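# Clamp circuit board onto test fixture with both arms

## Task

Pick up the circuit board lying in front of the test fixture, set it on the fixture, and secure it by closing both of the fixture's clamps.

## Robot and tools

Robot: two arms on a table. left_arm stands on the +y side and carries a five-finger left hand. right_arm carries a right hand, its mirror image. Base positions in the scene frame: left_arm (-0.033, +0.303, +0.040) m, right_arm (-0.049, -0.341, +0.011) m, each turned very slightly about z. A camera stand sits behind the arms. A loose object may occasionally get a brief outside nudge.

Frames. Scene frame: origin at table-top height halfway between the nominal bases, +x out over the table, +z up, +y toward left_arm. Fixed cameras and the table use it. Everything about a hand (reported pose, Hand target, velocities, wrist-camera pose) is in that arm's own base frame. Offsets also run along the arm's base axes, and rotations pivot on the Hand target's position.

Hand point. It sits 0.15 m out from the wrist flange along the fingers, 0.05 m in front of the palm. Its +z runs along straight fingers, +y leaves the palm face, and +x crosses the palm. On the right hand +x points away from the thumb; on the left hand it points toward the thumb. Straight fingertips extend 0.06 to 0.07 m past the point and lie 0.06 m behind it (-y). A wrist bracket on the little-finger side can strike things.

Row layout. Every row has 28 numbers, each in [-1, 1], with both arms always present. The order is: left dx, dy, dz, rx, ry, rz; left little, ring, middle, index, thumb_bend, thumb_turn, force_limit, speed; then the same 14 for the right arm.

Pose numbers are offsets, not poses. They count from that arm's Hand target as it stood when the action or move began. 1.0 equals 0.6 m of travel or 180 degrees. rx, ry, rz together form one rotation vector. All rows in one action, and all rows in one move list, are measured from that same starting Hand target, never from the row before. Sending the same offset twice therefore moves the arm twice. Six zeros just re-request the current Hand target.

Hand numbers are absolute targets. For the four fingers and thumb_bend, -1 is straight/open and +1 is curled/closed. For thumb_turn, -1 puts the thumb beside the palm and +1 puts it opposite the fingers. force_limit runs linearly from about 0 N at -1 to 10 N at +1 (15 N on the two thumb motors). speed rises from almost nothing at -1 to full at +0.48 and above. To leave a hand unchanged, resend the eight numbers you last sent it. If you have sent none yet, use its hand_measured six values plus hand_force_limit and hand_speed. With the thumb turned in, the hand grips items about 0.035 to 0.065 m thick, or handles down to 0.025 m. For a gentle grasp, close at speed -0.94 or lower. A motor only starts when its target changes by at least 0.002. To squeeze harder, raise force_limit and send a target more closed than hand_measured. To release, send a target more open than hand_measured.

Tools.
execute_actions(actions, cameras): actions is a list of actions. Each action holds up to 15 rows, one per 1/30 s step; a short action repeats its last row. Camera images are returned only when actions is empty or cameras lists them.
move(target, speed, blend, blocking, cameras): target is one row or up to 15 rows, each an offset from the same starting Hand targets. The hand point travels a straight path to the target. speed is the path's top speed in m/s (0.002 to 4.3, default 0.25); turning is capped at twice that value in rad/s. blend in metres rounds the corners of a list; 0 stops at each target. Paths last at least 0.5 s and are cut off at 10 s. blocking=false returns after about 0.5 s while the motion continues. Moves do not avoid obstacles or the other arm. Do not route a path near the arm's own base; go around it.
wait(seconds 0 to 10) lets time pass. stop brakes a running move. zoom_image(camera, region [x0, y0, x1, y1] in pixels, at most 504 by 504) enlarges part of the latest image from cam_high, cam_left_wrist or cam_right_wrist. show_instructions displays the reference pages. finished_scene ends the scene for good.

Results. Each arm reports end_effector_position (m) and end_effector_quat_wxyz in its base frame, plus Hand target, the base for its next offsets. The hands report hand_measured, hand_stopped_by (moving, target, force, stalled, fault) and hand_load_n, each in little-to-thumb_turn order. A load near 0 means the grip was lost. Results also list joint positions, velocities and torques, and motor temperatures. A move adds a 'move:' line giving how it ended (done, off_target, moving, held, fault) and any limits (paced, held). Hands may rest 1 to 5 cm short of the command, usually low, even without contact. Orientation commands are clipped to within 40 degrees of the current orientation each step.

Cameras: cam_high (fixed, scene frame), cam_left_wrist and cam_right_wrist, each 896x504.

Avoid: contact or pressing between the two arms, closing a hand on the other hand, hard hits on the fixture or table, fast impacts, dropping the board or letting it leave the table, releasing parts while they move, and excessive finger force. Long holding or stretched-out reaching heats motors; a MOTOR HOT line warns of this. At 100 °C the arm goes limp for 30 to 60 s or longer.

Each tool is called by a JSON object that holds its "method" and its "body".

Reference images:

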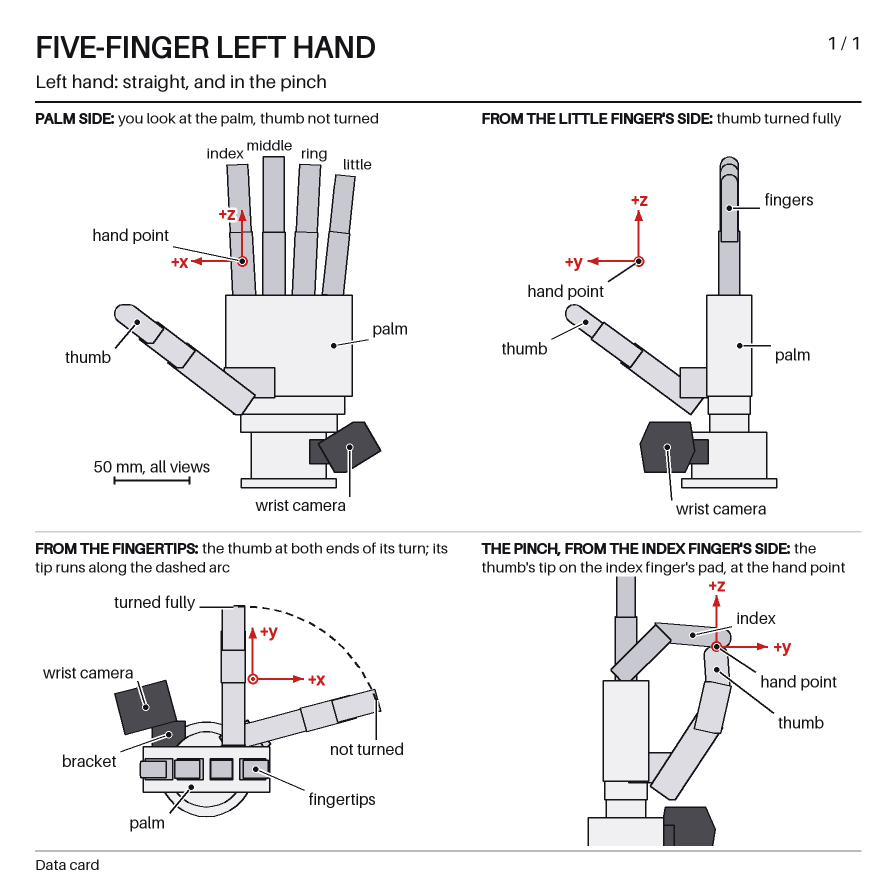

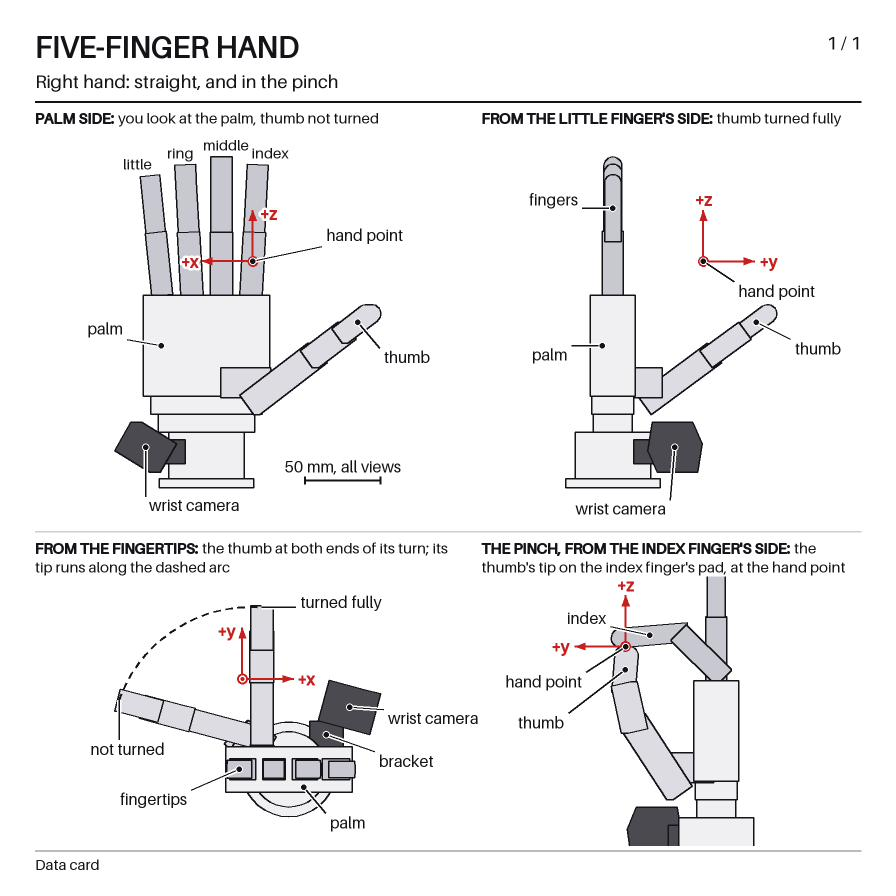

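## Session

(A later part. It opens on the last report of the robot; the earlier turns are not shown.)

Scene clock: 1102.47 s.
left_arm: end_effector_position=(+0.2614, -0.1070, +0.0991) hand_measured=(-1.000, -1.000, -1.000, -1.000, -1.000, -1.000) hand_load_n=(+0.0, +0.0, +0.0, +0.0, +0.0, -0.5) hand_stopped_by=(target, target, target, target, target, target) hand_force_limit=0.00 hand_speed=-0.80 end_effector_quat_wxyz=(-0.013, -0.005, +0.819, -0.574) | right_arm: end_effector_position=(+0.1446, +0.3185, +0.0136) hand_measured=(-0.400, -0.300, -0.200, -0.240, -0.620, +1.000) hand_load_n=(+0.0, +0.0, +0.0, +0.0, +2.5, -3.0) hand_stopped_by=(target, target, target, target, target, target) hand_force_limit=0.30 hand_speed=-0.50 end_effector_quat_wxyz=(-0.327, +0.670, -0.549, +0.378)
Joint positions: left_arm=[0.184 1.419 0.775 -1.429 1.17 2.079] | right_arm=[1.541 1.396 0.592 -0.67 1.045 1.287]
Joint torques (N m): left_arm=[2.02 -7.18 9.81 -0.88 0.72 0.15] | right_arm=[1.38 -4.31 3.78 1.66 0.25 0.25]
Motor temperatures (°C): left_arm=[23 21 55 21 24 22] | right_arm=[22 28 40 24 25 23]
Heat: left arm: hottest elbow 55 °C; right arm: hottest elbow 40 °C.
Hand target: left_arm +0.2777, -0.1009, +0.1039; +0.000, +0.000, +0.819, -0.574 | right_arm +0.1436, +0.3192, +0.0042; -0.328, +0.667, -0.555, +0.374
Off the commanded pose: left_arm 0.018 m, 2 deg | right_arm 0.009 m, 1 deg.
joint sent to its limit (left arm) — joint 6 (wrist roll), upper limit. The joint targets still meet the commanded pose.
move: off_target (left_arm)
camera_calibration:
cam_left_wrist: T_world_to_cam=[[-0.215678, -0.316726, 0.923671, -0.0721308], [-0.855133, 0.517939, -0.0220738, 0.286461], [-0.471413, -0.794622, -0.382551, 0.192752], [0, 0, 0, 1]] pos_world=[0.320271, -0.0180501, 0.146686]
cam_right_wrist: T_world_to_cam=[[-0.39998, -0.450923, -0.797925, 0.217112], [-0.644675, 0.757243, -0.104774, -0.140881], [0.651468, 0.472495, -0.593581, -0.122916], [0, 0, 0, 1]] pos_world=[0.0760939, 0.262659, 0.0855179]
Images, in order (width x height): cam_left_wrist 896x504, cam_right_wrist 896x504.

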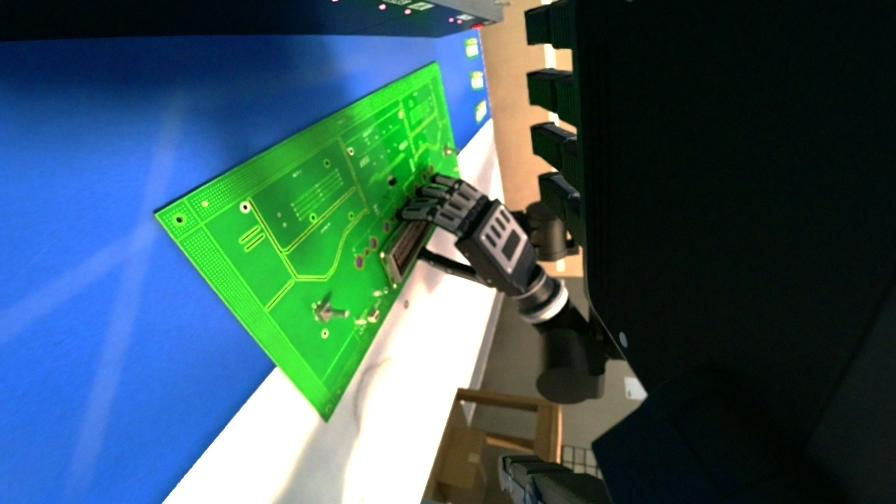

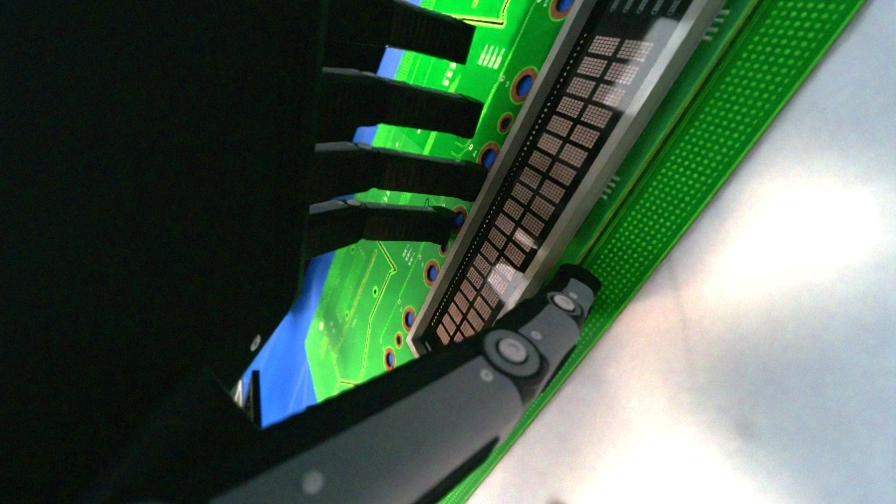

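{"method": "move", "body": {"target": [[0, 0, 0, 0, 0, 0, -1, -1, -1, -1, -1, -1, 0, -0.8, 0.0, 0, 0, 0, 0, 0, -0.4, -0.3, 0.3, 0.3, -0.2, 1, -0.2, -0.92],[0, 0, 0, 0, 0, 0, -1, -1, -1, -1, -1, -1, 0, -0.8, 0, 0, 0, 0, 0, 0, -0.4, -0.3, 0.4, 0.4, -0.1, 1, 0.4, -0.94]], "speed": 0.05, "cameras": ["cam_right_wrist", "cam_left_wrist"]}}

{"method": "zoom_image", "body": {"camera": "cam_left_wrist", "region": [360, 150, 480, 300]}}

Scene clock: 1109.33 s.
left_arm: end_effector_position=(+0.2614, -0.1070, +0.0991) hand_measured=(-1.000, -1.000, -1.000, -1.000, -1.000, -1.000) hand_load_n=(+0.0, +0.0, +0.0, -0.5, +0.0, -0.5) hand_stopped_by=(target, target, target, target, target, target) hand_force_limit=0.00 hand_speed=-0.80 end_effector_quat_wxyz=(-0.013, -0.005, +0.819, -0.574) | right_arm: end_effector_position=(+0.1448, +0.3191, +0.0139) hand_measured=(-0.400, -0.300, -0.148, -0.122, -0.612, +1.000) hand_load_n=(+0.0, +0.0, +5.0, +6.5, +11.0, -4.5) hand_stopped_by=(target, target, force, force, force, target) hand_force_limit=0.40 hand_speed=-0.94 end_effector_quat_wxyz=(-0.329, +0.669, -0.549, +0.379)
Joint positions: left_arm=[0.184 1.419 0.775 -1.429 1.17 2.079] | right_arm=[1.542 1.396 0.592 -0.668 1.048 1.287]
Joint torques (N m): left_arm=[2.02 -7.12 9.81 -0.87 0.73 0.15] | right_arm=[1.26 -4.31 3.79 1.57 0.13 0.25]
Motor temperatures (°C): left_arm=[23 21 55 21 25 22] | right_arm=[22 28 39 24 25 23]
Heat: left arm: hottest elbow 55 °C; right arm: hottest elbow 39 °C.
Hand target: left_arm +0.2777, -0.1009, +0.1039; +0.000, +0.000, +0.819, -0.574 | right_arm +0.1435, +0.3191, +0.0041; -0.328, +0.667, -0.555, +0.374
Off the commanded pose: left_arm 0.018 m, 2 deg | right_arm 0.010 m, 1 deg.
joint sent to its limit (left arm) — joint 6 (wrist roll), upper limit. The joint targets still meet the commanded pose.
move: off_target (left_arm)
camera_calibration:
cam_left_wrist: T_world_to_cam=[[-0.215678, -0.316726, 0.923671, -0.0721308], [-0.855133, 0.517939, -0.0220738, 0.286461], [-0.471413, -0.794622, -0.382551, 0.192752], [0, 0, 0, 1]] pos_world=[0.320271, -0.0180501, 0.146686]
cam_right_wrist: T_world_to_cam=[[-0.397237, -0.449392, -0.800156, 0.216958], [-0.644729, 0.757143, -0.10516, -0.14111], [0.653091, 0.47411, -0.590502, -0.123856], [0, 0, 0, 1]] pos_world=[0.0760955, 0.263061, 0.0856236]
Images, in order (width x height): cam_left_wrist 896x504, cam_right_wrist 896x504.

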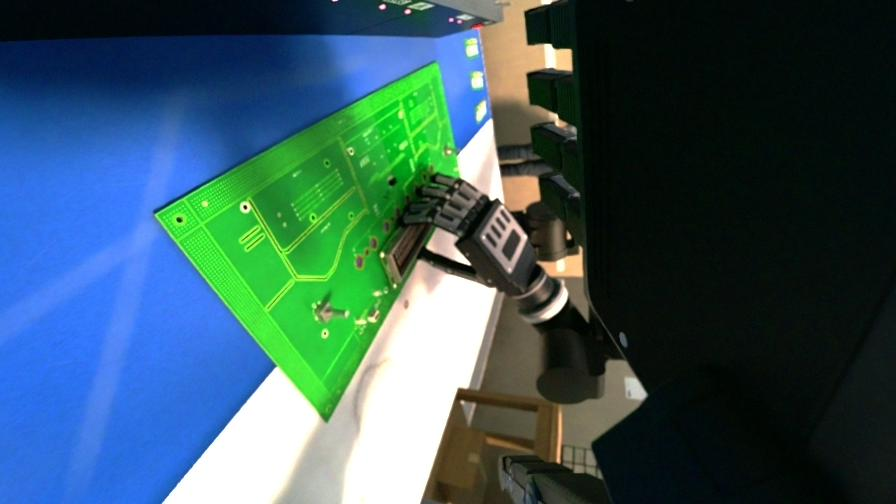

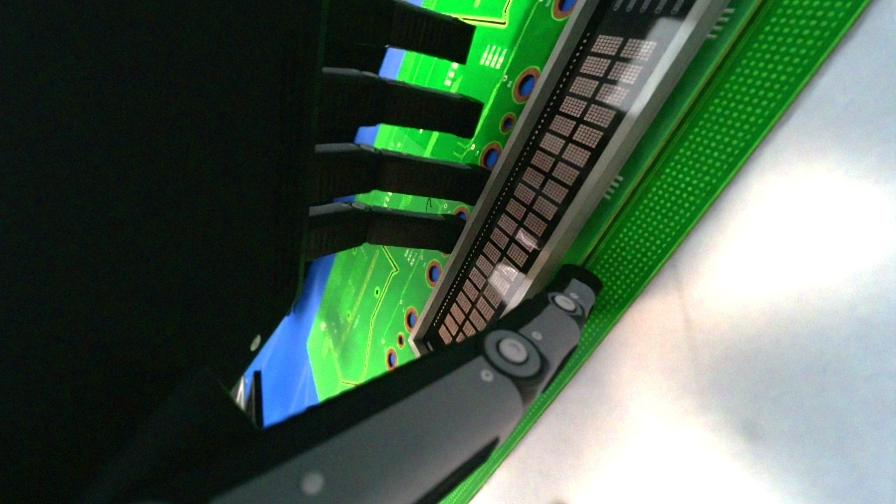

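Scaled by 3.360.

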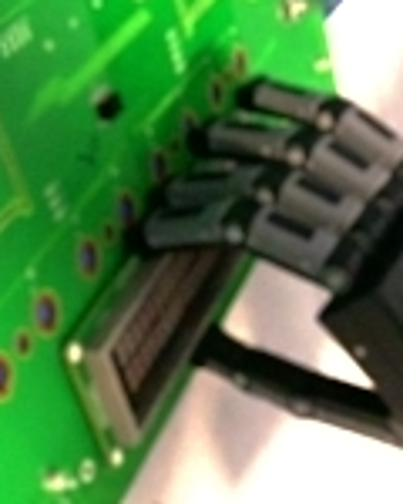

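{"method": "zoom_image", "body": {"camera": "cam_left_wrist", "region": [370, 230, 430, 300]}}

Scaled by 7.200.

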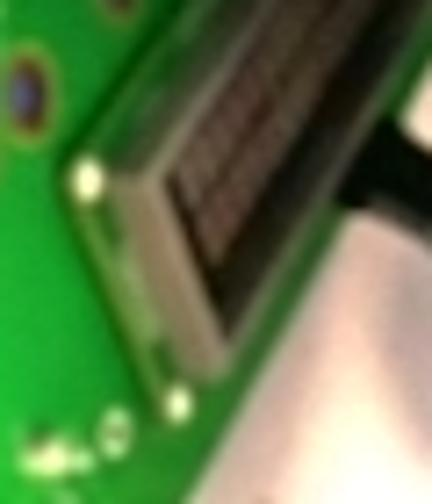

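{"method": "move", "body": {"target": [[0, 0, 0, 0, 0, 0, -1, -1, -1, -1, -1, -1, 0, -0.8, 0.0, 0, 0, 0, 0, 0, -0.4, -0.3, -0.24, -0.24, -0.7, 1, 0.3, -0.5],[0, 0, 0, 0, 0, 0, -1, -1, -1, -1, -1, -1, 0, -0.8, 0.0, 0.005, 0.05, 0, 0, 0, -0.4, -0.3, -0.24, -0.24, -0.5, 1, 0.3, -0.5],[0, 0, 0, 0, 0, 0, -1, -1, -1, -1, -1, -1, 0, -0.8, 0.004, -0.004, 0.02, 0, 0, 0, -0.4, -0.3, -0.2, -0.2, -0.5, 1, 0.3, -0.5]], "speed": 0.06, "cameras": ["cam_right_wrist", "cam_left_wrist"]}}

{"method": "zoom_image", "body": {"camera": "cam_right_wrist", "region": [400, 50, 750, 400]}}

{"method": "zoom_image", "body": {"camera": "cam_left_wrist", "region": [360, 150, 480, 300]}}

Scene clock: 1142.93 s.
left_arm: end_effector_position=(+0.2614, -0.1070, +0.0991) hand_measured=(-1.000, -1.000, -1.000, -1.000, -1.000, -1.000) hand_load_n=(+0.0, -0.5, +0.0, -0.5, +0.0, -0.5) hand_stopped_by=(target, target, target, target, target, target) hand_force_limit=0.00 hand_speed=-0.80 end_effector_quat_wxyz=(-0.013, -0.005, +0.819, -0.574) | right_arm: end_effector_position=(+0.1436, +0.3183, +0.0194) hand_measured=(-0.400, -0.300, -0.200, -0.200, -0.500, +1.000) hand_load_n=(+0.0, +0.0, +0.0, +0.0, +1.0, -0.5) hand_stopped_by=(target, target, target, target, target, target) hand_force_limit=0.30 hand_speed=-0.50 end_effector_quat_wxyz=(-0.330, +0.667, -0.554, +0.372)
Joint positions: left_arm=[0.184 1.419 0.775 -1.429 1.17 2.079] | right_arm=[1.541 1.372 0.592 -0.686 1.038 1.297]
Joint torques (N m): left_arm=[2.02 -7.12 9.81 -0.88 0.73 0.15] | right_arm=[0.62 -5.42 4.19 1.2 0.47 0.02]
Motor temperatures (°C): left_arm=[23 21 55 21 25 22] | right_arm=[22 27 35 24 25 23]
Heat: left arm: hottest elbow 55 °C; right arm: hottest elbow 35 °C.
Hand target: left_arm +0.2777, -0.1009, +0.1039; +0.000, +0.000, +0.819, -0.574 | right_arm +0.1459, +0.3167, +0.0161; -0.328, +0.667, -0.555, +0.374
Off the commanded pose: left_arm 0.018 m, 2 deg | right_arm 0.004 m, 0 deg.
joint sent to its limit (left arm) — joint 6 (wrist roll), upper limit. The joint targets still meet the commanded pose.
move: off_target (left_arm); target 2's new numbers were sent with right_arm's hand 0.019 m and 2 deg from that target
camera_calibration:
cam_left_wrist: T_world_to_cam=[[-0.215678, -0.316726, 0.923671, -0.0721308], [-0.855133, 0.517939, -0.0220738, 0.286461], [-0.471413, -0.794622, -0.382551, 0.192752], [0, 0, 0, 1]] pos_world=[0.320271, -0.0180501, 0.146686]
cam_right_wrist: T_world_to_cam=[[-0.406979, -0.436428, -0.802433, 0.217804], [-0.642205, 0.761418, -0.0884063, -0.142703], [0.64957, 0.479347, -0.590157, -0.120691], [0, 0, 0, 1]] pos_world=[0.0753943, 0.261566, 0.0909302]
Images, in order (width x height): cam_left_wrist 896x504, cam_right_wrist 896x504.

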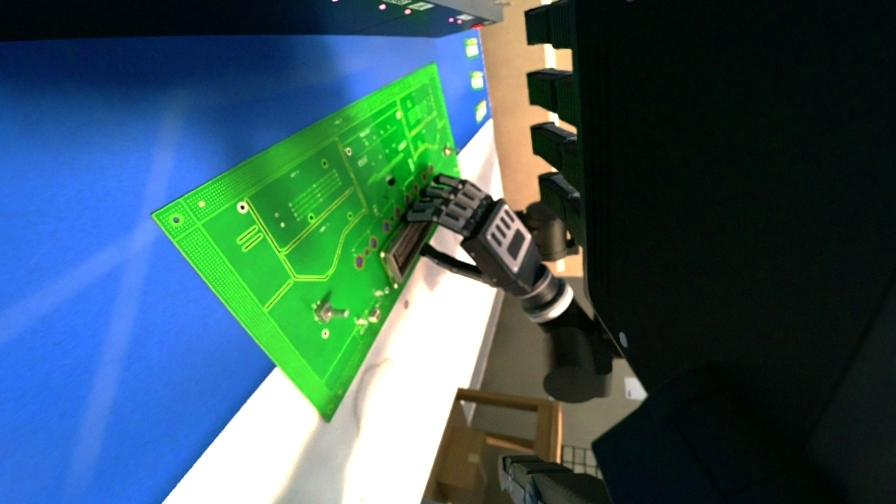

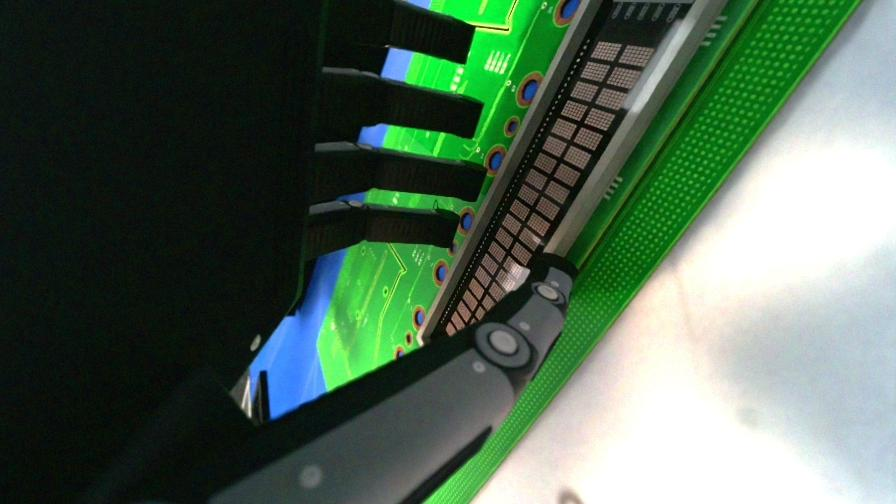

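Scaled by 1.440.

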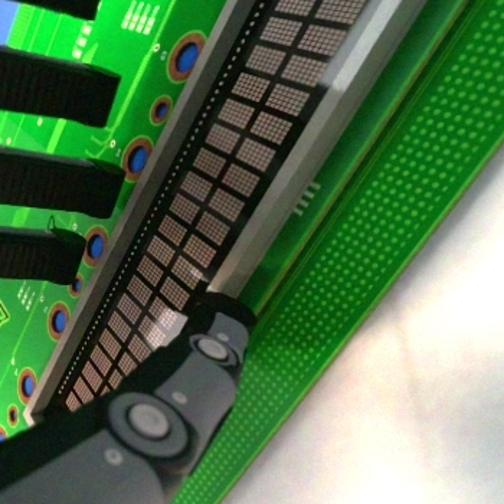

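Scaled by 3.360.

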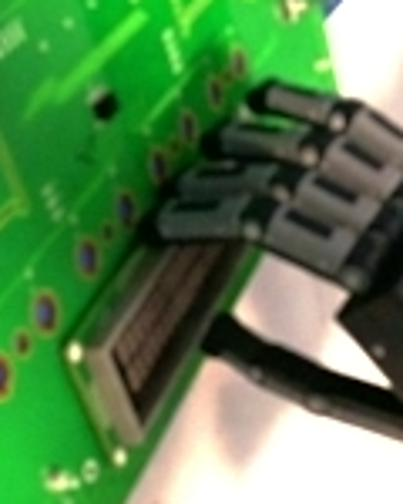

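{"method": "move", "body": {"target": [[0, 0, 0, 0, 0, 0, -1, -1, -1, -1, -1, -1, 0, -0.8, 0.005, 0.0, -0.003, 0, 0, 0, -0.4, -0.3, -0.2, -0.2, -0.5, 1, 0.3, -0.5],[0, 0, 0, 0, 0, 0, -1, -1, -1, -1, -1, -1, 0, -0.8, 0.005, 0.0, -0.024, 0, 0, 0, -0.4, -0.3, -0.2, -0.2, -0.5, 1, 0.3, -0.5]], "speed": 0.06, "cameras": ["cam_right_wrist", "cam_left_wrist"]}}

{"method": "zoom_image", "body": {"camera": "cam_right_wrist", "region": [400, 50, 750, 400]}}

{"method": "zoom_image", "body": {"camera": "cam_left_wrist", "region": [380, 180, 470, 290]}}

Scene clock: 1149.77 s.
left_arm: end_effector_position=(+0.2614, -0.1070, +0.0991) hand_measured=(-1.000, -1.000, -1.000, -1.000, -1.000, -1.000) hand_load_n=(+0.0, -0.5, +0.0, +0.0, +0.0, -0.5) hand_stopped_by=(target, target, target, target, target, target) hand_force_limit=0.00 hand_speed=-0.80 end_effector_quat_wxyz=(-0.013, -0.005, +0.819, -0.574) | right_arm: end_effector_position=(+0.1444, +0.3213, +0.0144) hand_measured=(-0.400, -0.300, -0.200, -0.200, -0.500, +1.000) hand_load_n=(+0.0, +0.0, +0.0, +0.0, +0.0, -6.5) hand_stopped_by=(target, target, target, target, target, target) hand_force_limit=0.30 hand_speed=-0.50 end_effector_quat_wxyz=(-0.335, +0.670, -0.549, +0.371)
Joint positions: left_arm=[0.184 1.419 0.775 -1.429 1.17 2.079] | right_arm=[1.54 1.384 0.581 -0.633 1.041 1.265]
Joint torques (N m): left_arm=[2.08 -7.12 9.83 -0.9 0.72 0.15] | right_arm=[-0.09 -3.66 3.56 1.77 0.33 0.18]
Motor temperatures (°C): left_arm=[23 21 55 21 25 22] | right_arm=[22 27 35 24 25 23]
Heat: left arm: hottest elbow 55 °C; right arm: hottest elbow 35 °C.
Hand target: left_arm +0.2777, -0.1009, +0.1039; +0.000, +0.000, +0.819, -0.574 | right_arm +0.1489, +0.3166, +0.0017; -0.328, +0.667, -0.555, +0.374
Off the commanded pose: left_arm 0.018 m, 2 deg | right_arm 0.014 m, 1 deg.
joint sent to its limit (left arm) — joint 6 (wrist roll), upper limit. The joint targets still meet the commanded pose.
move: off_target (left_arm, right_arm)
camera_calibration:
cam_left_wrist: T_world_to_cam=[[-0.215678, -0.316726, 0.923671, -0.0721308], [-0.855133, 0.517939, -0.0220738, 0.286461], [-0.471413, -0.794622, -0.382551, 0.192752], [0, 0, 0, 1]] pos_world=[0.320271, -0.0180501, 0.146686]
cam_right_wrist: T_world_to_cam=[[-0.396804, -0.440277, -0.805421, 0.215201], [-0.652709, 0.752284, -0.0896623, -0.140427], [0.645382, 0.490127, -0.585883, -0.128522], [0, 0, 0, 1]] pos_world=[0.0766805, 0.263382, 0.0854377]
Images, in order (width x height): cam_left_wrist 896x504, cam_right_wrist 896x504.

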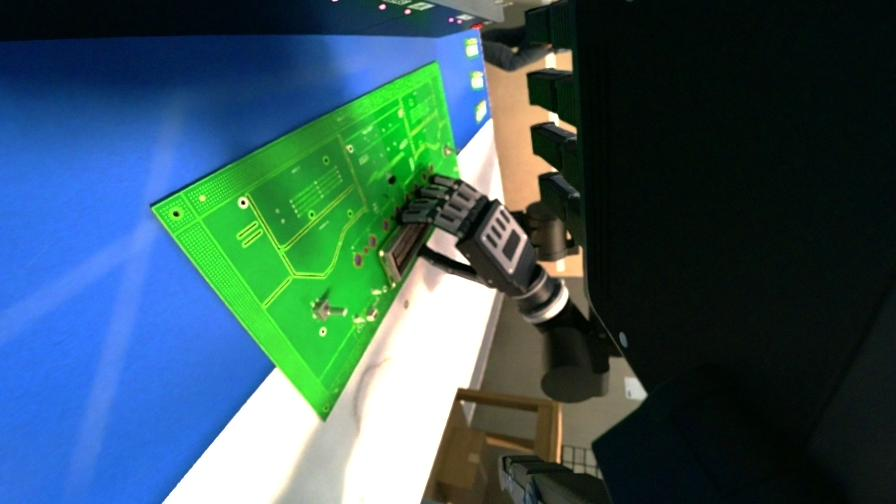

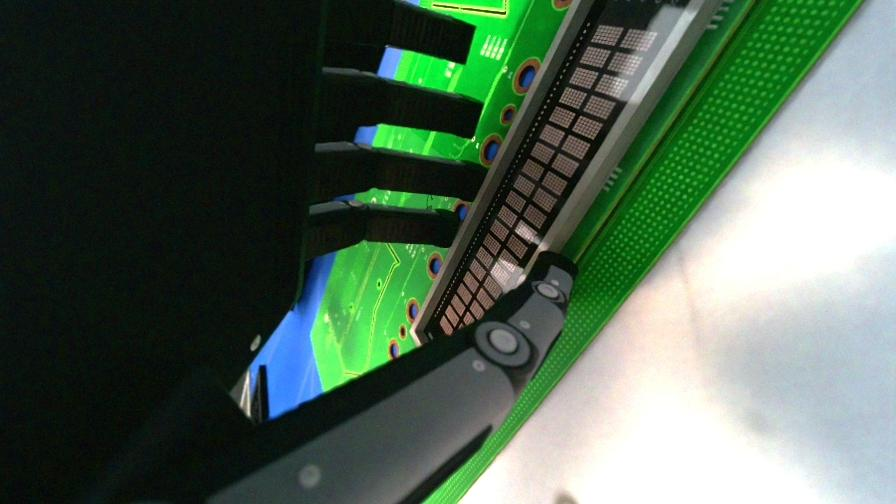

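Scaled by 1.440.

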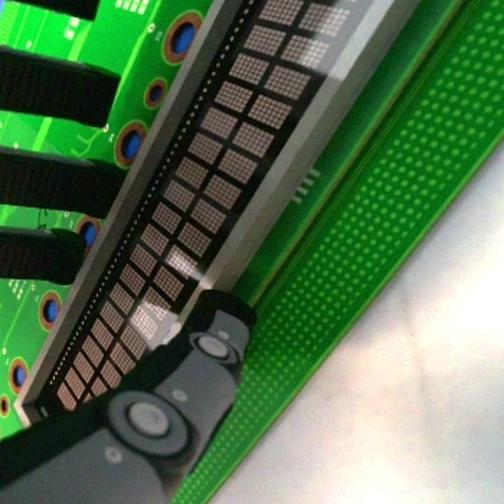

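Scaled by 4.582.

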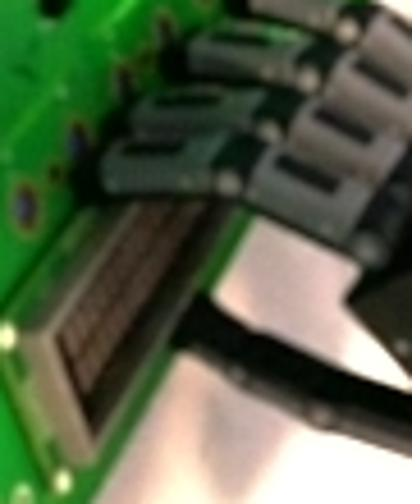

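{"method": "move", "body": {"target": [[0, 0, 0, 0, 0, 0, -1, -1, -1, -1, -1, -1, 0, -0.8, 0.0, 0, 0.01, 0, 0, 0, -0.4, -0.3, 0.3, 0.3, -0.2, 1, -0.1, -0.92],[0, 0, 0, 0, 0, 0, -1, -1, -1, -1, -1, -1, 0, -0.8, 0, 0, 0.01, 0, 0, 0, -0.4, -0.3, 0.4, 0.4, -0.1, 1, 0.5, -0.94]], "speed": 0.05, "cameras": ["cam_right_wrist", "cam_left_wrist"]}}

{"method": "zoom_image", "body": {"camera": "cam_right_wrist", "region": [400, 50, 750, 400]}}

{"method": "zoom_image", "body": {"camera": "cam_left_wrist", "region": [380, 180, 470, 290]}}

Scene clock: 1157.50 s.
left_arm: end_effector_position=(+0.2614, -0.1070, +0.0991) hand_measured=(-1.000, -1.000, -1.000, -1.000, -1.000, -1.000) hand_load_n=(+0.0, +0.0, +0.0, +0.0, +0.0, -0.5) hand_stopped_by=(target, target, target, target, target, target) hand_force_limit=0.00 hand_speed=-0.80 end_effector_quat_wxyz=(-0.013, -0.005, +0.819, -0.574) | right_arm: end_effector_position=(+0.1451, +0.3214, +0.0157) hand_measured=(-0.400, -0.300, -0.156, -0.096, -0.486, +1.000) hand_load_n=(+0.0, +0.0, +1.5, +9.5, +14.0, -6.0) hand_stopped_by=(target, target, force, force, force, target) hand_force_limit=0.50 hand_speed=-0.94 end_effector_quat_wxyz=(-0.336, +0.669, -0.549, +0.372)
Joint positions: left_arm=[0.184 1.419 0.775 -1.429 1.17 2.079] | right_arm=[1.54 1.382 0.581 -0.633 1.045 1.263]
Joint torques (N m): left_arm=[2.02 -7.18 9.81 -0.85 0.73 0.15] | right_arm=[-0.21 -4.66 4.01 1.06 0.16 0.14]
Motor temperatures (°C): left_arm=[23 21 55 21 25 22] | right_arm=[22 27 34 24 25 23]
Heat: left arm: hottest elbow 55 °C; right arm: hottest elbow 34 °C.
Hand target: left_arm +0.2777, -0.1009, +0.1039; +0.000, +0.000, +0.819, -0.574 | right_arm +0.1489, +0.3165, +0.0077; -0.328, +0.667, -0.555, +0.374
Off the commanded pose: left_arm 0.018 m, 2 deg | right_arm 0.010 m, 1 deg.
joint sent to its limit (left arm) — joint 6 (wrist roll), upper limit. The joint targets still meet the commanded pose.
move: off_target (left_arm)
camera_calibration:
cam_left_wrist: T_world_to_cam=[[-0.215678, -0.316726, 0.923671, -0.0721308], [-0.855133, 0.517939, -0.0220738, 0.286461], [-0.471413, -0.794622, -0.382551, 0.192752], [0, 0, 0, 1]] pos_world=[0.320271, -0.0180501, 0.146686]
cam_right_wrist: T_world_to_cam=[[-0.393397, -0.439009, -0.807781, 0.215784], [-0.652303, 0.752445, -0.0912577, -0.140151], [0.647873, 0.491017, -0.582377, -0.128907], [0, 0, 0, 1]] pos_world=[0.0769834, 0.263483, 0.0864437]
Images, in order (width x height): cam_left_wrist 896x504, cam_right_wrist 896x504.

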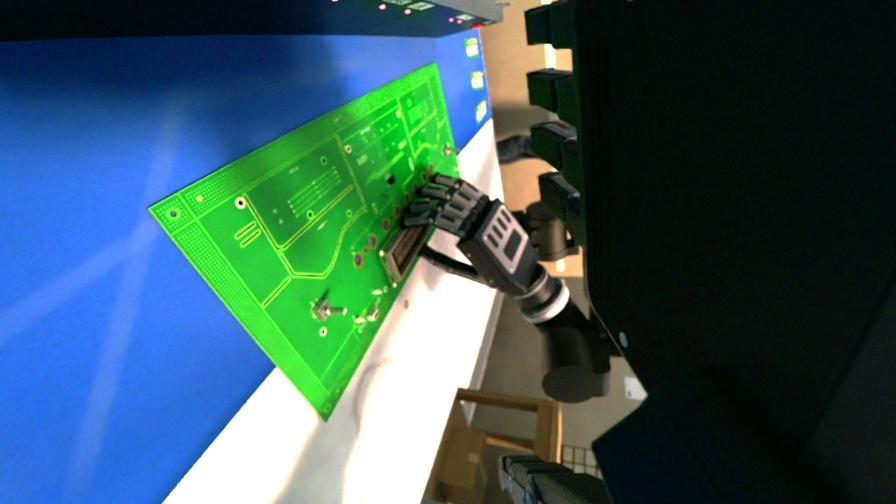

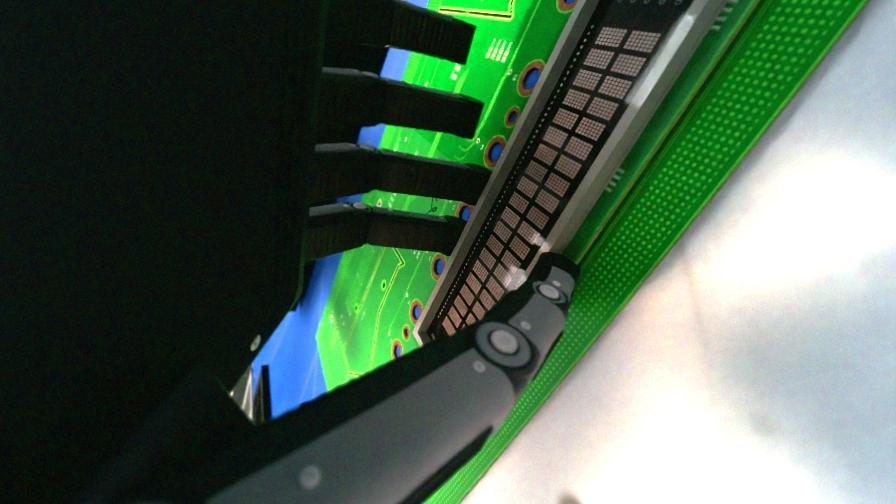

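Scaled by 1.440.

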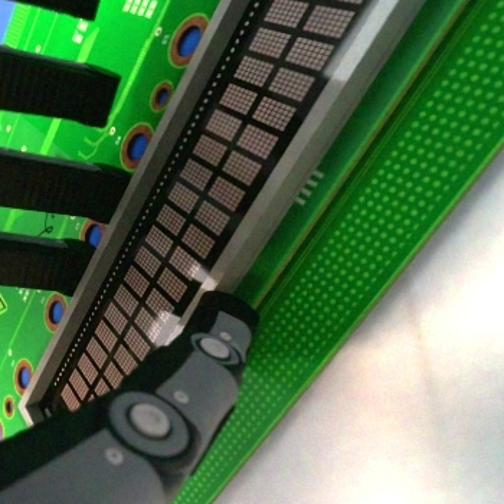

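Scaled by 4.582.

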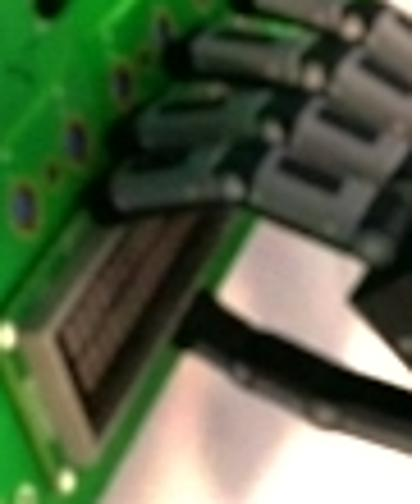

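{"method": "move", "body": {"target": [[0, 0, 0, 0, 0, 0, -1, -1, -1, -1, -1, -1, 0, -0.8, 0.0, 0, 0.0, 0, 0, 0, -0.4, 0.3, 0.4, 0.4, -0.1, 1, -0.2, -0.92],[0, 0, 0, 0, 0, 0, -1, -1, -1, -1, -1, -1, 0, -0.8, 0, 0, 0, 0, 0, 0, -0.4, 0.3, 0.5, 0.4, -0.1, 1, 0.5, -0.94],[0, 0, 0, 0, 0, 0, -1, -1, -1, -1, -1, -1, 0, -0.8, 0, 0, 0, 0, 0, 0, -0.4, 0.3, 0.5, 0.5, 0, 1, 0.8, -0.96]], "speed": 0.05, "cameras": []}}

Scene clock: 1165.90 s.
left_arm: end_effector_position=(+0.2614, -0.1070, +0.0991) hand_measured=(-1.000, -1.000, -1.000, -1.000, -1.000, -1.000) hand_load_n=(+0.0, +0.0, +0.0, +0.0, +0.0, -0.5) hand_stopped_by=(target, target, target, target, target, target) hand_force_limit=0.00 hand_speed=-0.80 end_effector_quat_wxyz=(-0.013, -0.005, +0.819, -0.574) | right_arm: end_effector_position=(+0.1455, +0.3212, +0.0159) hand_measured=(-0.400, -0.062, -0.136, -0.090, -0.488, +1.000) hand_load_n=(+0.5, +3.0, +7.0, +8.5, +18.0, -4.5) hand_stopped_by=(target, force, force, force, force, target) hand_force_limit=0.80 hand_speed=-0.96 end_effector_quat_wxyz=(-0.336, +0.669, -0.548, +0.373)
Joint positions: left_arm=[0.184 1.419 0.775 -1.429 1.17 2.079] | right_arm=[1.539 1.382 0.581 -0.633 1.047 1.262]
Joint torques (N m): left_arm=[2.02 -7.12 9.8 -0.87 0.72 0.15] | right_arm=[-0.15 -4.66 4 1.06 0.11 0.15]
Motor temperatures (°C): left_arm=[23 21 55 21 25 22] | right_arm=[22 27 34 24 25 23]
Heat: left arm: hottest elbow 55 °C; right arm: hottest elbow 34 °C.
Hand target: left_arm +0.2777, -0.1009, +0.1039; +0.000, +0.000, +0.819, -0.574 | right_arm +0.1490, +0.3165, +0.0077; -0.328, +0.667, -0.555, +0.374
Off the commanded pose: left_arm 0.018 m, 2 deg | right_arm 0.010 m, 1 deg.
joint sent to its limit (left arm) — joint 6 (wrist roll), upper limit. The joint targets still meet the commanded pose.
move: off_target (left_arm)
No camera images: "cameras" was empty.

{"method": "move", "body": {"target": [[0, 0, 0, 0, 0, 0, -1, -1, -1, -1, -1, -1, 0, -0.8, -0.0025, 0.0425, 0.044, 0.01, 0, 0, -0.4, 0.3, 0.5, 0.5, 0, 1, 0.8, -0.96],[0, 0, 0, 0, 0, 0, -1, -1, -1, -1, -1, -1, 0, -0.8, 0.0008, 0.059, 0.08, 0.0155, 0.0221, 0, -0.4, 0.3, 0.5, 0.5, 0, 1, 0.8, -0.96]], "speed": 0.03, "cameras": ["cam_right_wrist", "cam_left_wrist"]}}

Scene clock: 1179.93 s.
left_arm: end_effector_position=(+0.2614, -0.1070, +0.0991) hand_measured=(-1.000, -1.000, -1.000, -1.000, -1.000, -1.000) hand_load_n=(+0.0, +0.0, +0.0, +0.0, +0.0, +0.0) hand_stopped_by=(target, target, target, target, target, target) hand_force_limit=0.00 hand_speed=-0.80 end_effector_quat_wxyz=(-0.013, -0.005, +0.819, -0.574) | right_arm: end_effector_position=(+0.1457, +0.3220, +0.0280) hand_measured=(-0.400, -0.062, -0.136, -0.090, -0.488, +1.000) hand_load_n=(+0.0, +0.5, +4.0, +9.5, +12.0, -0.5) hand_stopped_by=(target, force, force, force, force, target) hand_force_limit=0.80 hand_speed=-0.96 end_effector_quat_wxyz=(-0.298, +0.685, -0.562, +0.356)
Joint positions: left_arm=[0.184 1.419 0.775 -1.429 1.17 2.079] | right_arm=[1.496 1.348 0.636 -0.738 0.96 1.237]
Joint torques (N m): left_arm=[2.02 -7.12 9.8 -0.87 0.72 0.15] | right_arm=[0.91 -7.94 9.24 0.51 0.46 0.04]
Motor temperatures (°C): left_arm=[23 21 55 21 25 22] | right_arm=[22 27 34 24 25 23]
Heat: left arm: hottest elbow 55 °C; right arm: hottest elbow 34 °C.
Hand target: left_arm +0.2777, -0.1009, +0.1039; +0.000, +0.000, +0.819, -0.574 | right_arm +0.1494, +0.3519, +0.0557; -0.325, +0.671, -0.575, +0.337
Off the commanded pose: left_arm 0.018 m, 2 deg | right_arm 0.041 m, 4 deg.
joint sent to its limit (left arm) — joint 6 (wrist roll), upper limit. The joint targets still meet the commanded pose.
move: off_target (left_arm, right_arm)
camera_calibration:
cam_left_wrist: T_world_to_cam=[[-0.215678, -0.316726, 0.923671, -0.0721308], [-0.855133, 0.517939, -0.0220738, 0.286461], [-0.471413, -0.794622, -0.382551, 0.192752], [0, 0, 0, 1]] pos_world=[0.320271, -0.0180501, 0.146686]
cam_right_wrist: T_world_to_cam=[[-0.467916, -0.457585, -0.756089, 0.241516], [-0.644565, 0.762009, -0.0622695, -0.144013], [0.60464, 0.458212, -0.6515, -0.103634], [0, 0, 0, 1]] pos_world=[0.0828446, 0.26774, 0.106123]
Images, in order (width x height): cam_left_wrist 896x504, cam_right_wrist 896x504.

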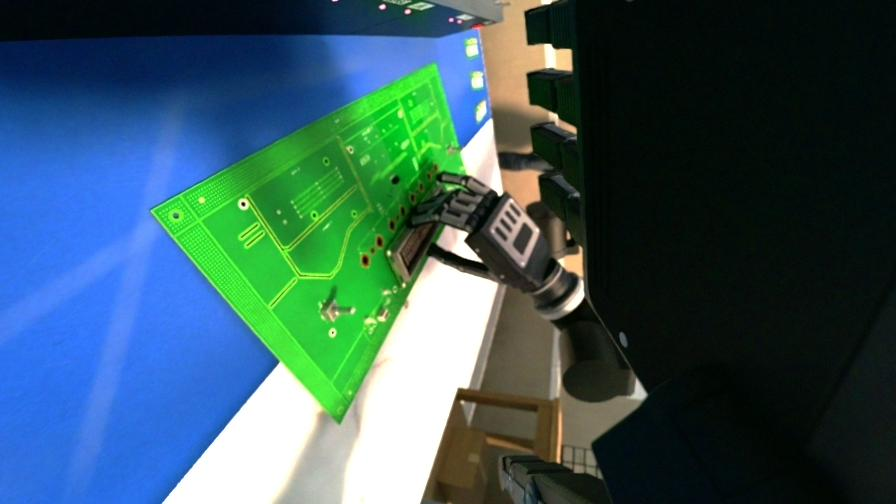

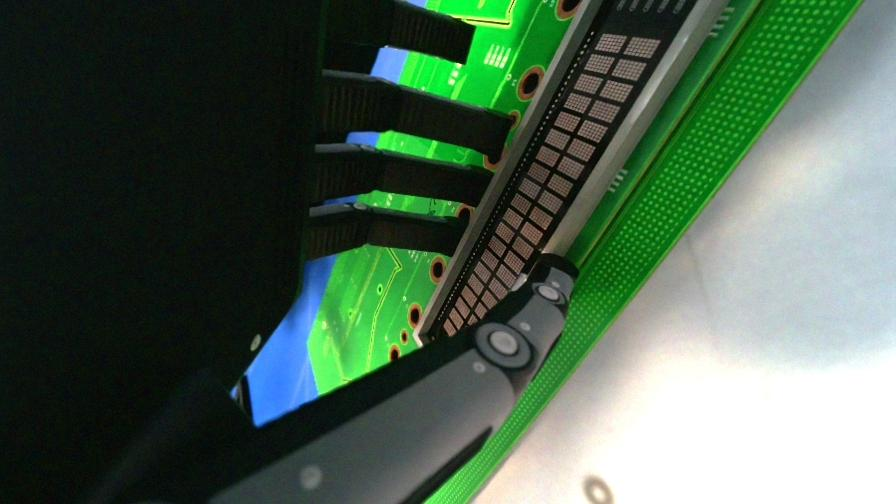

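{"method": "move", "body": {"target": [[0, 0, 0, 0, 0, 0, -1, -1, -1, -1, -1, -1, 0, -0.8, 0.004, 0.002, 0.022, 0.001, 0.0231, 0, -0.4, 0.3, 0.5, 0.5, 0, 1, 0.8, -0.96]], "speed": 0.03, "cameras": ["cam_right_wrist", "cam_left_wrist"]}}

Scene clock: 1185.53 s.
left_arm: end_effector_position=(+0.2614, -0.1070, +0.0991) hand_measured=(-1.000, -1.000, -1.000, -1.000, -1.000, -1.000) hand_load_n=(-0.5, +0.0, +0.0, -0.5, +0.0, -0.5) hand_stopped_by=(target, target, target, target, target, target) hand_force_limit=0.00 hand_speed=-0.80 end_effector_quat_wxyz=(-0.013, -0.005, +0.819, -0.574) | right_arm: end_effector_position=(+0.1482, +0.3352, +0.0508) hand_measured=(-0.400, -0.062, -0.136, -0.088, -0.484, +1.000) hand_load_n=(+0.0, +0.0, +0.0, +0.0, +0.0, +0.0) hand_stopped_by=(target, force, force, force, force, target) hand_force_limit=0.80 hand_speed=-0.96 end_effector_quat_wxyz=(-0.291, +0.688, -0.582, +0.321)
Joint positions: left_arm=[0.184 1.419 0.775 -1.429 1.17 2.079] | right_arm=[1.453 1.296 0.685 -0.773 0.882 1.196]
Joint torques (N m): left_arm=[2.02 -7.18 9.81 -0.88 0.72 0.15] | right_arm=[0.79 -6.59 8.55 0.55 0.32 0.01]
Motor temperatures (°C): left_arm=[23 21 55 21 25 22] | right_arm=[22 27 35 24 25 23]
Heat: left arm: hottest elbow 55 °C; right arm: hottest elbow 35 °C.
Hand target: left_arm +0.2777, -0.1009, +0.1039; +0.000, +0.000, +0.819, -0.574 | right_arm +0.1517, +0.3532, +0.0689; -0.305, +0.683, -0.587, +0.311
Off the commanded pose: left_arm 0.018 m, 2 deg | right_arm 0.026 m, 2 deg.
joint sent to its limit (left arm) — joint 6 (wrist roll), upper limit. The joint targets still meet the commanded pose.
move: off_target (left_arm, right_arm)
camera_calibration:
cam_left_wrist: T_world_to_cam=[[-0.215678, -0.316726, 0.923671, -0.0721308], [-0.855133, 0.517939, -0.0220738, 0.286461], [-0.471413, -0.794622, -0.382551, 0.192752], [0, 0, 0, 1]] pos_world=[0.320271, -0.0180501, 0.146686]
cam_right_wrist: T_world_to_cam=[[-0.522892, -0.4238, -0.739579, 0.261948], [-0.641064, 0.767369, 0.0135159, -0.157209], [0.561802, 0.481185, -0.672934, -0.0966674], [0, 0, 0, 1]] pos_world=[0.0904978, 0.278166, 0.130806]
Images, in order (width x height): cam_left_wrist 896x504, cam_right_wrist 896x504.

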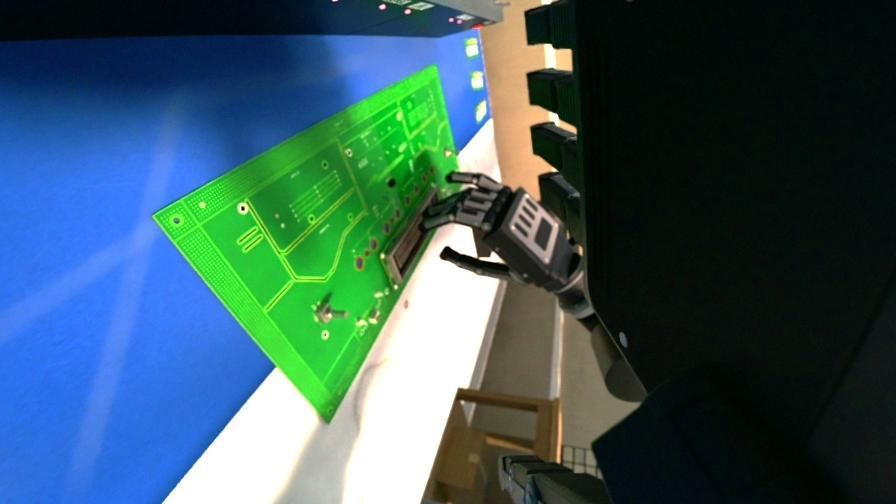

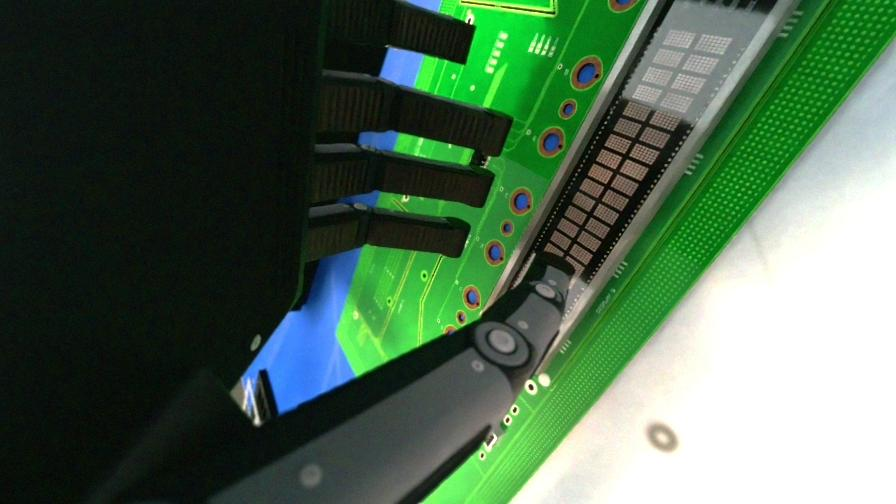

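{"method": "move", "body": {"target": [[0, 0, 0.25, 0, 0, 0, -1, -1, -1, -1, -1, -1, 0, -0.8, 0, 0.0, 0.0, 0.0, -0.0, 0, -0.4, -0.3, -0.24, -0.24, -0.62, 1, 0.3, -0.5],[0.1205, 0.0015, 0.46, 0.5497, -0.4276, 0.112, -1, -1, -1, -1, -1, -1, 0, -0.8, 0, -0.05, 0.12, 0.0, -0.0, 0, -0.4, -0.3, -0.24, -0.24, -0.62, 1, 0.3, -0.5]], "speed": 0.4, "blend": 0.02, "cameras": ["all"]}}

Scene clock: 1248.60 s.
left_arm: end_effector_position=(+0.3496, -0.0948, +0.3775) hand_measured=(-1.000, -1.000, -1.000, -1.000, -1.000, -1.000) hand_load_n=(+0.0, +0.0, +0.0, +0.0, +0.0, +0.0) hand_stopped_by=(target, target, target, target, target, target) hand_force_limit=0.00 hand_speed=-0.80 end_effector_quat_wxyz=(+0.522, +0.189, +0.769, +0.316) | right_arm: end_effector_position=(+0.1474, +0.3065, +0.1164) hand_measured=(-0.400, -0.300, -0.240, -0.240, -0.620, +1.000) hand_load_n=(+0.0, +0.0, +0.0, +0.0, +0.0, +0.0) hand_stopped_by=(target, target, target, target, target, target) hand_force_limit=0.30 hand_speed=-0.50 end_effector_quat_wxyz=(-0.288, +0.690, -0.580, +0.323)
Joint positions: left_arm=[-0.857 0.9 0.844 -0.529 -1.091 1.825] | right_arm=[1.443 1.109 0.735 -1.004 0.88 1.179]
Joint torques (N m): left_arm=[-0.15 -4.6 10.35 2.22 -0.42 0.17] | right_arm=[0.56 -5.01 10 0.49 0.31 -0.01]
Motor temperatures (°C): left_arm=[23 21 55 21 25 22] | right_arm=[22 27 44 24 25 23]
Heat: left arm: hottest elbow 55 °C; right arm: hottest elbow 44 °C.
Hand target: left_arm +0.3500, -0.1001, +0.3800; +0.526, +0.195, +0.766, +0.314 | right_arm +0.1517, +0.3232, +0.1409; -0.305, +0.683, -0.587, +0.311
Off the commanded pose: left_arm 0.006 m, 1 deg | right_arm 0.030 m, 3 deg.
move: off_target (right_arm); blend cut to 0 m at target 1
camera_calibration:
cam_left_wrist: T_world_to_cam=[[-0.0664961, -0.564313, -0.822878, 0.27728], [-0.767203, 0.556202, -0.319435, 0.446906], [0.637948, 0.610074, -0.469928, 0.128868], [0, 0, 0, 1]] pos_world=[0.279095, -0.170716, 0.431484]
cam_right_wrist: T_world_to_cam=[[-0.52319, -0.430118, -0.735711, 0.299446], [-0.642133, 0.766546, 0.00849867, -0.135632], [0.560301, 0.476871, -0.677242, -0.0362691], [0, 0, 0, 1]] pos_world=[0.0898952, 0.250061, 0.196896]

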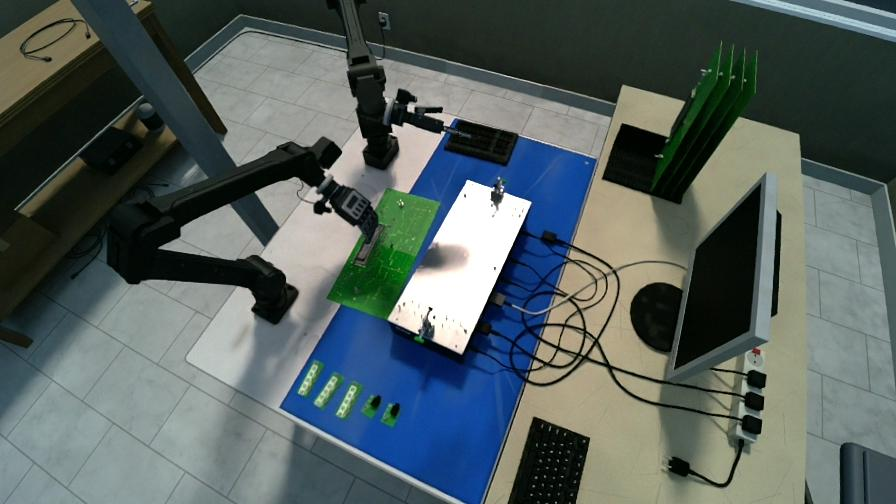

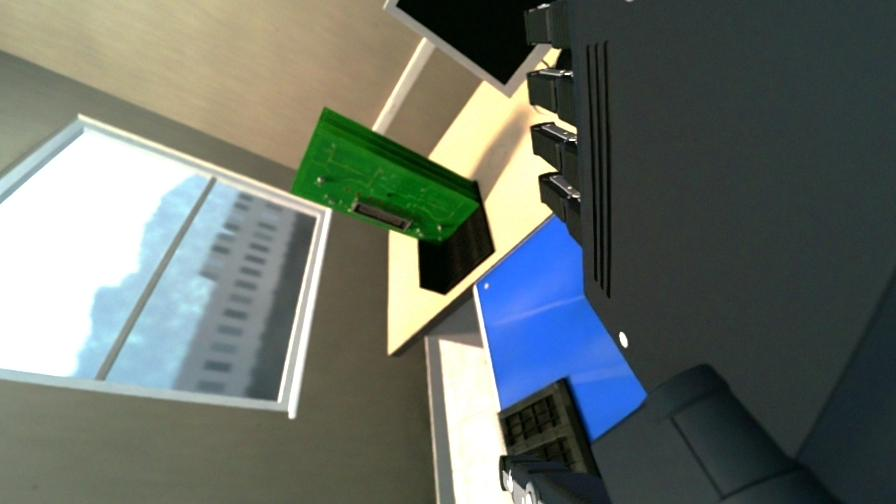

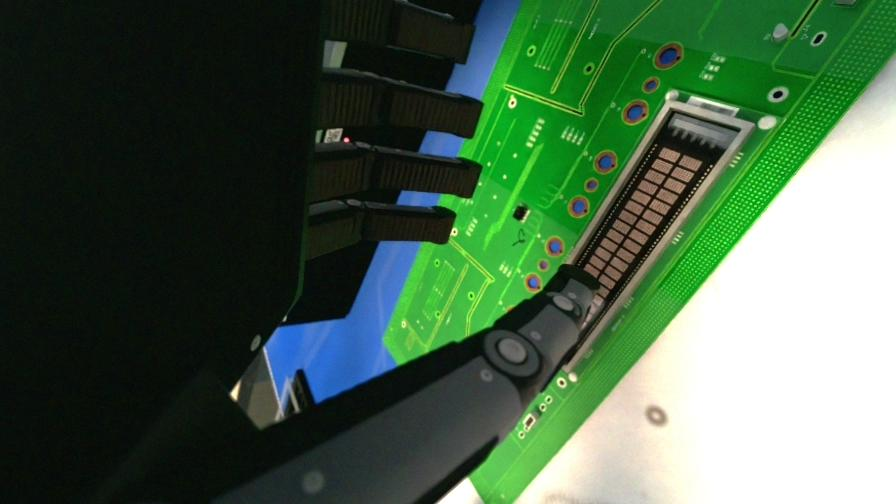

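{"method": "zoom_image", "body": {"camera": "cam_high", "region": [180, 120, 460, 370]}}

Scaled by 1.800.

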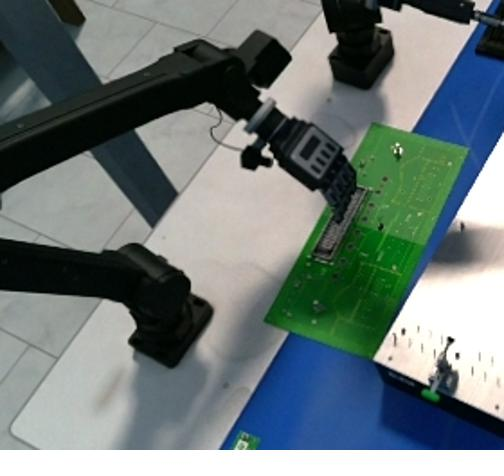

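{"method": "zoom_image", "body": {"camera": "cam_right_wrist", "region": [480, 60, 896, 476]}}

Scaled by 1.212.

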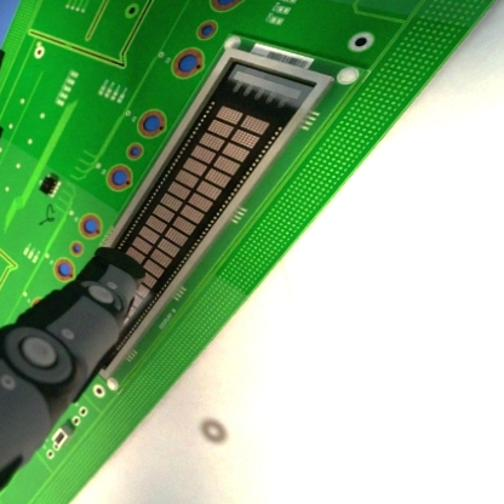

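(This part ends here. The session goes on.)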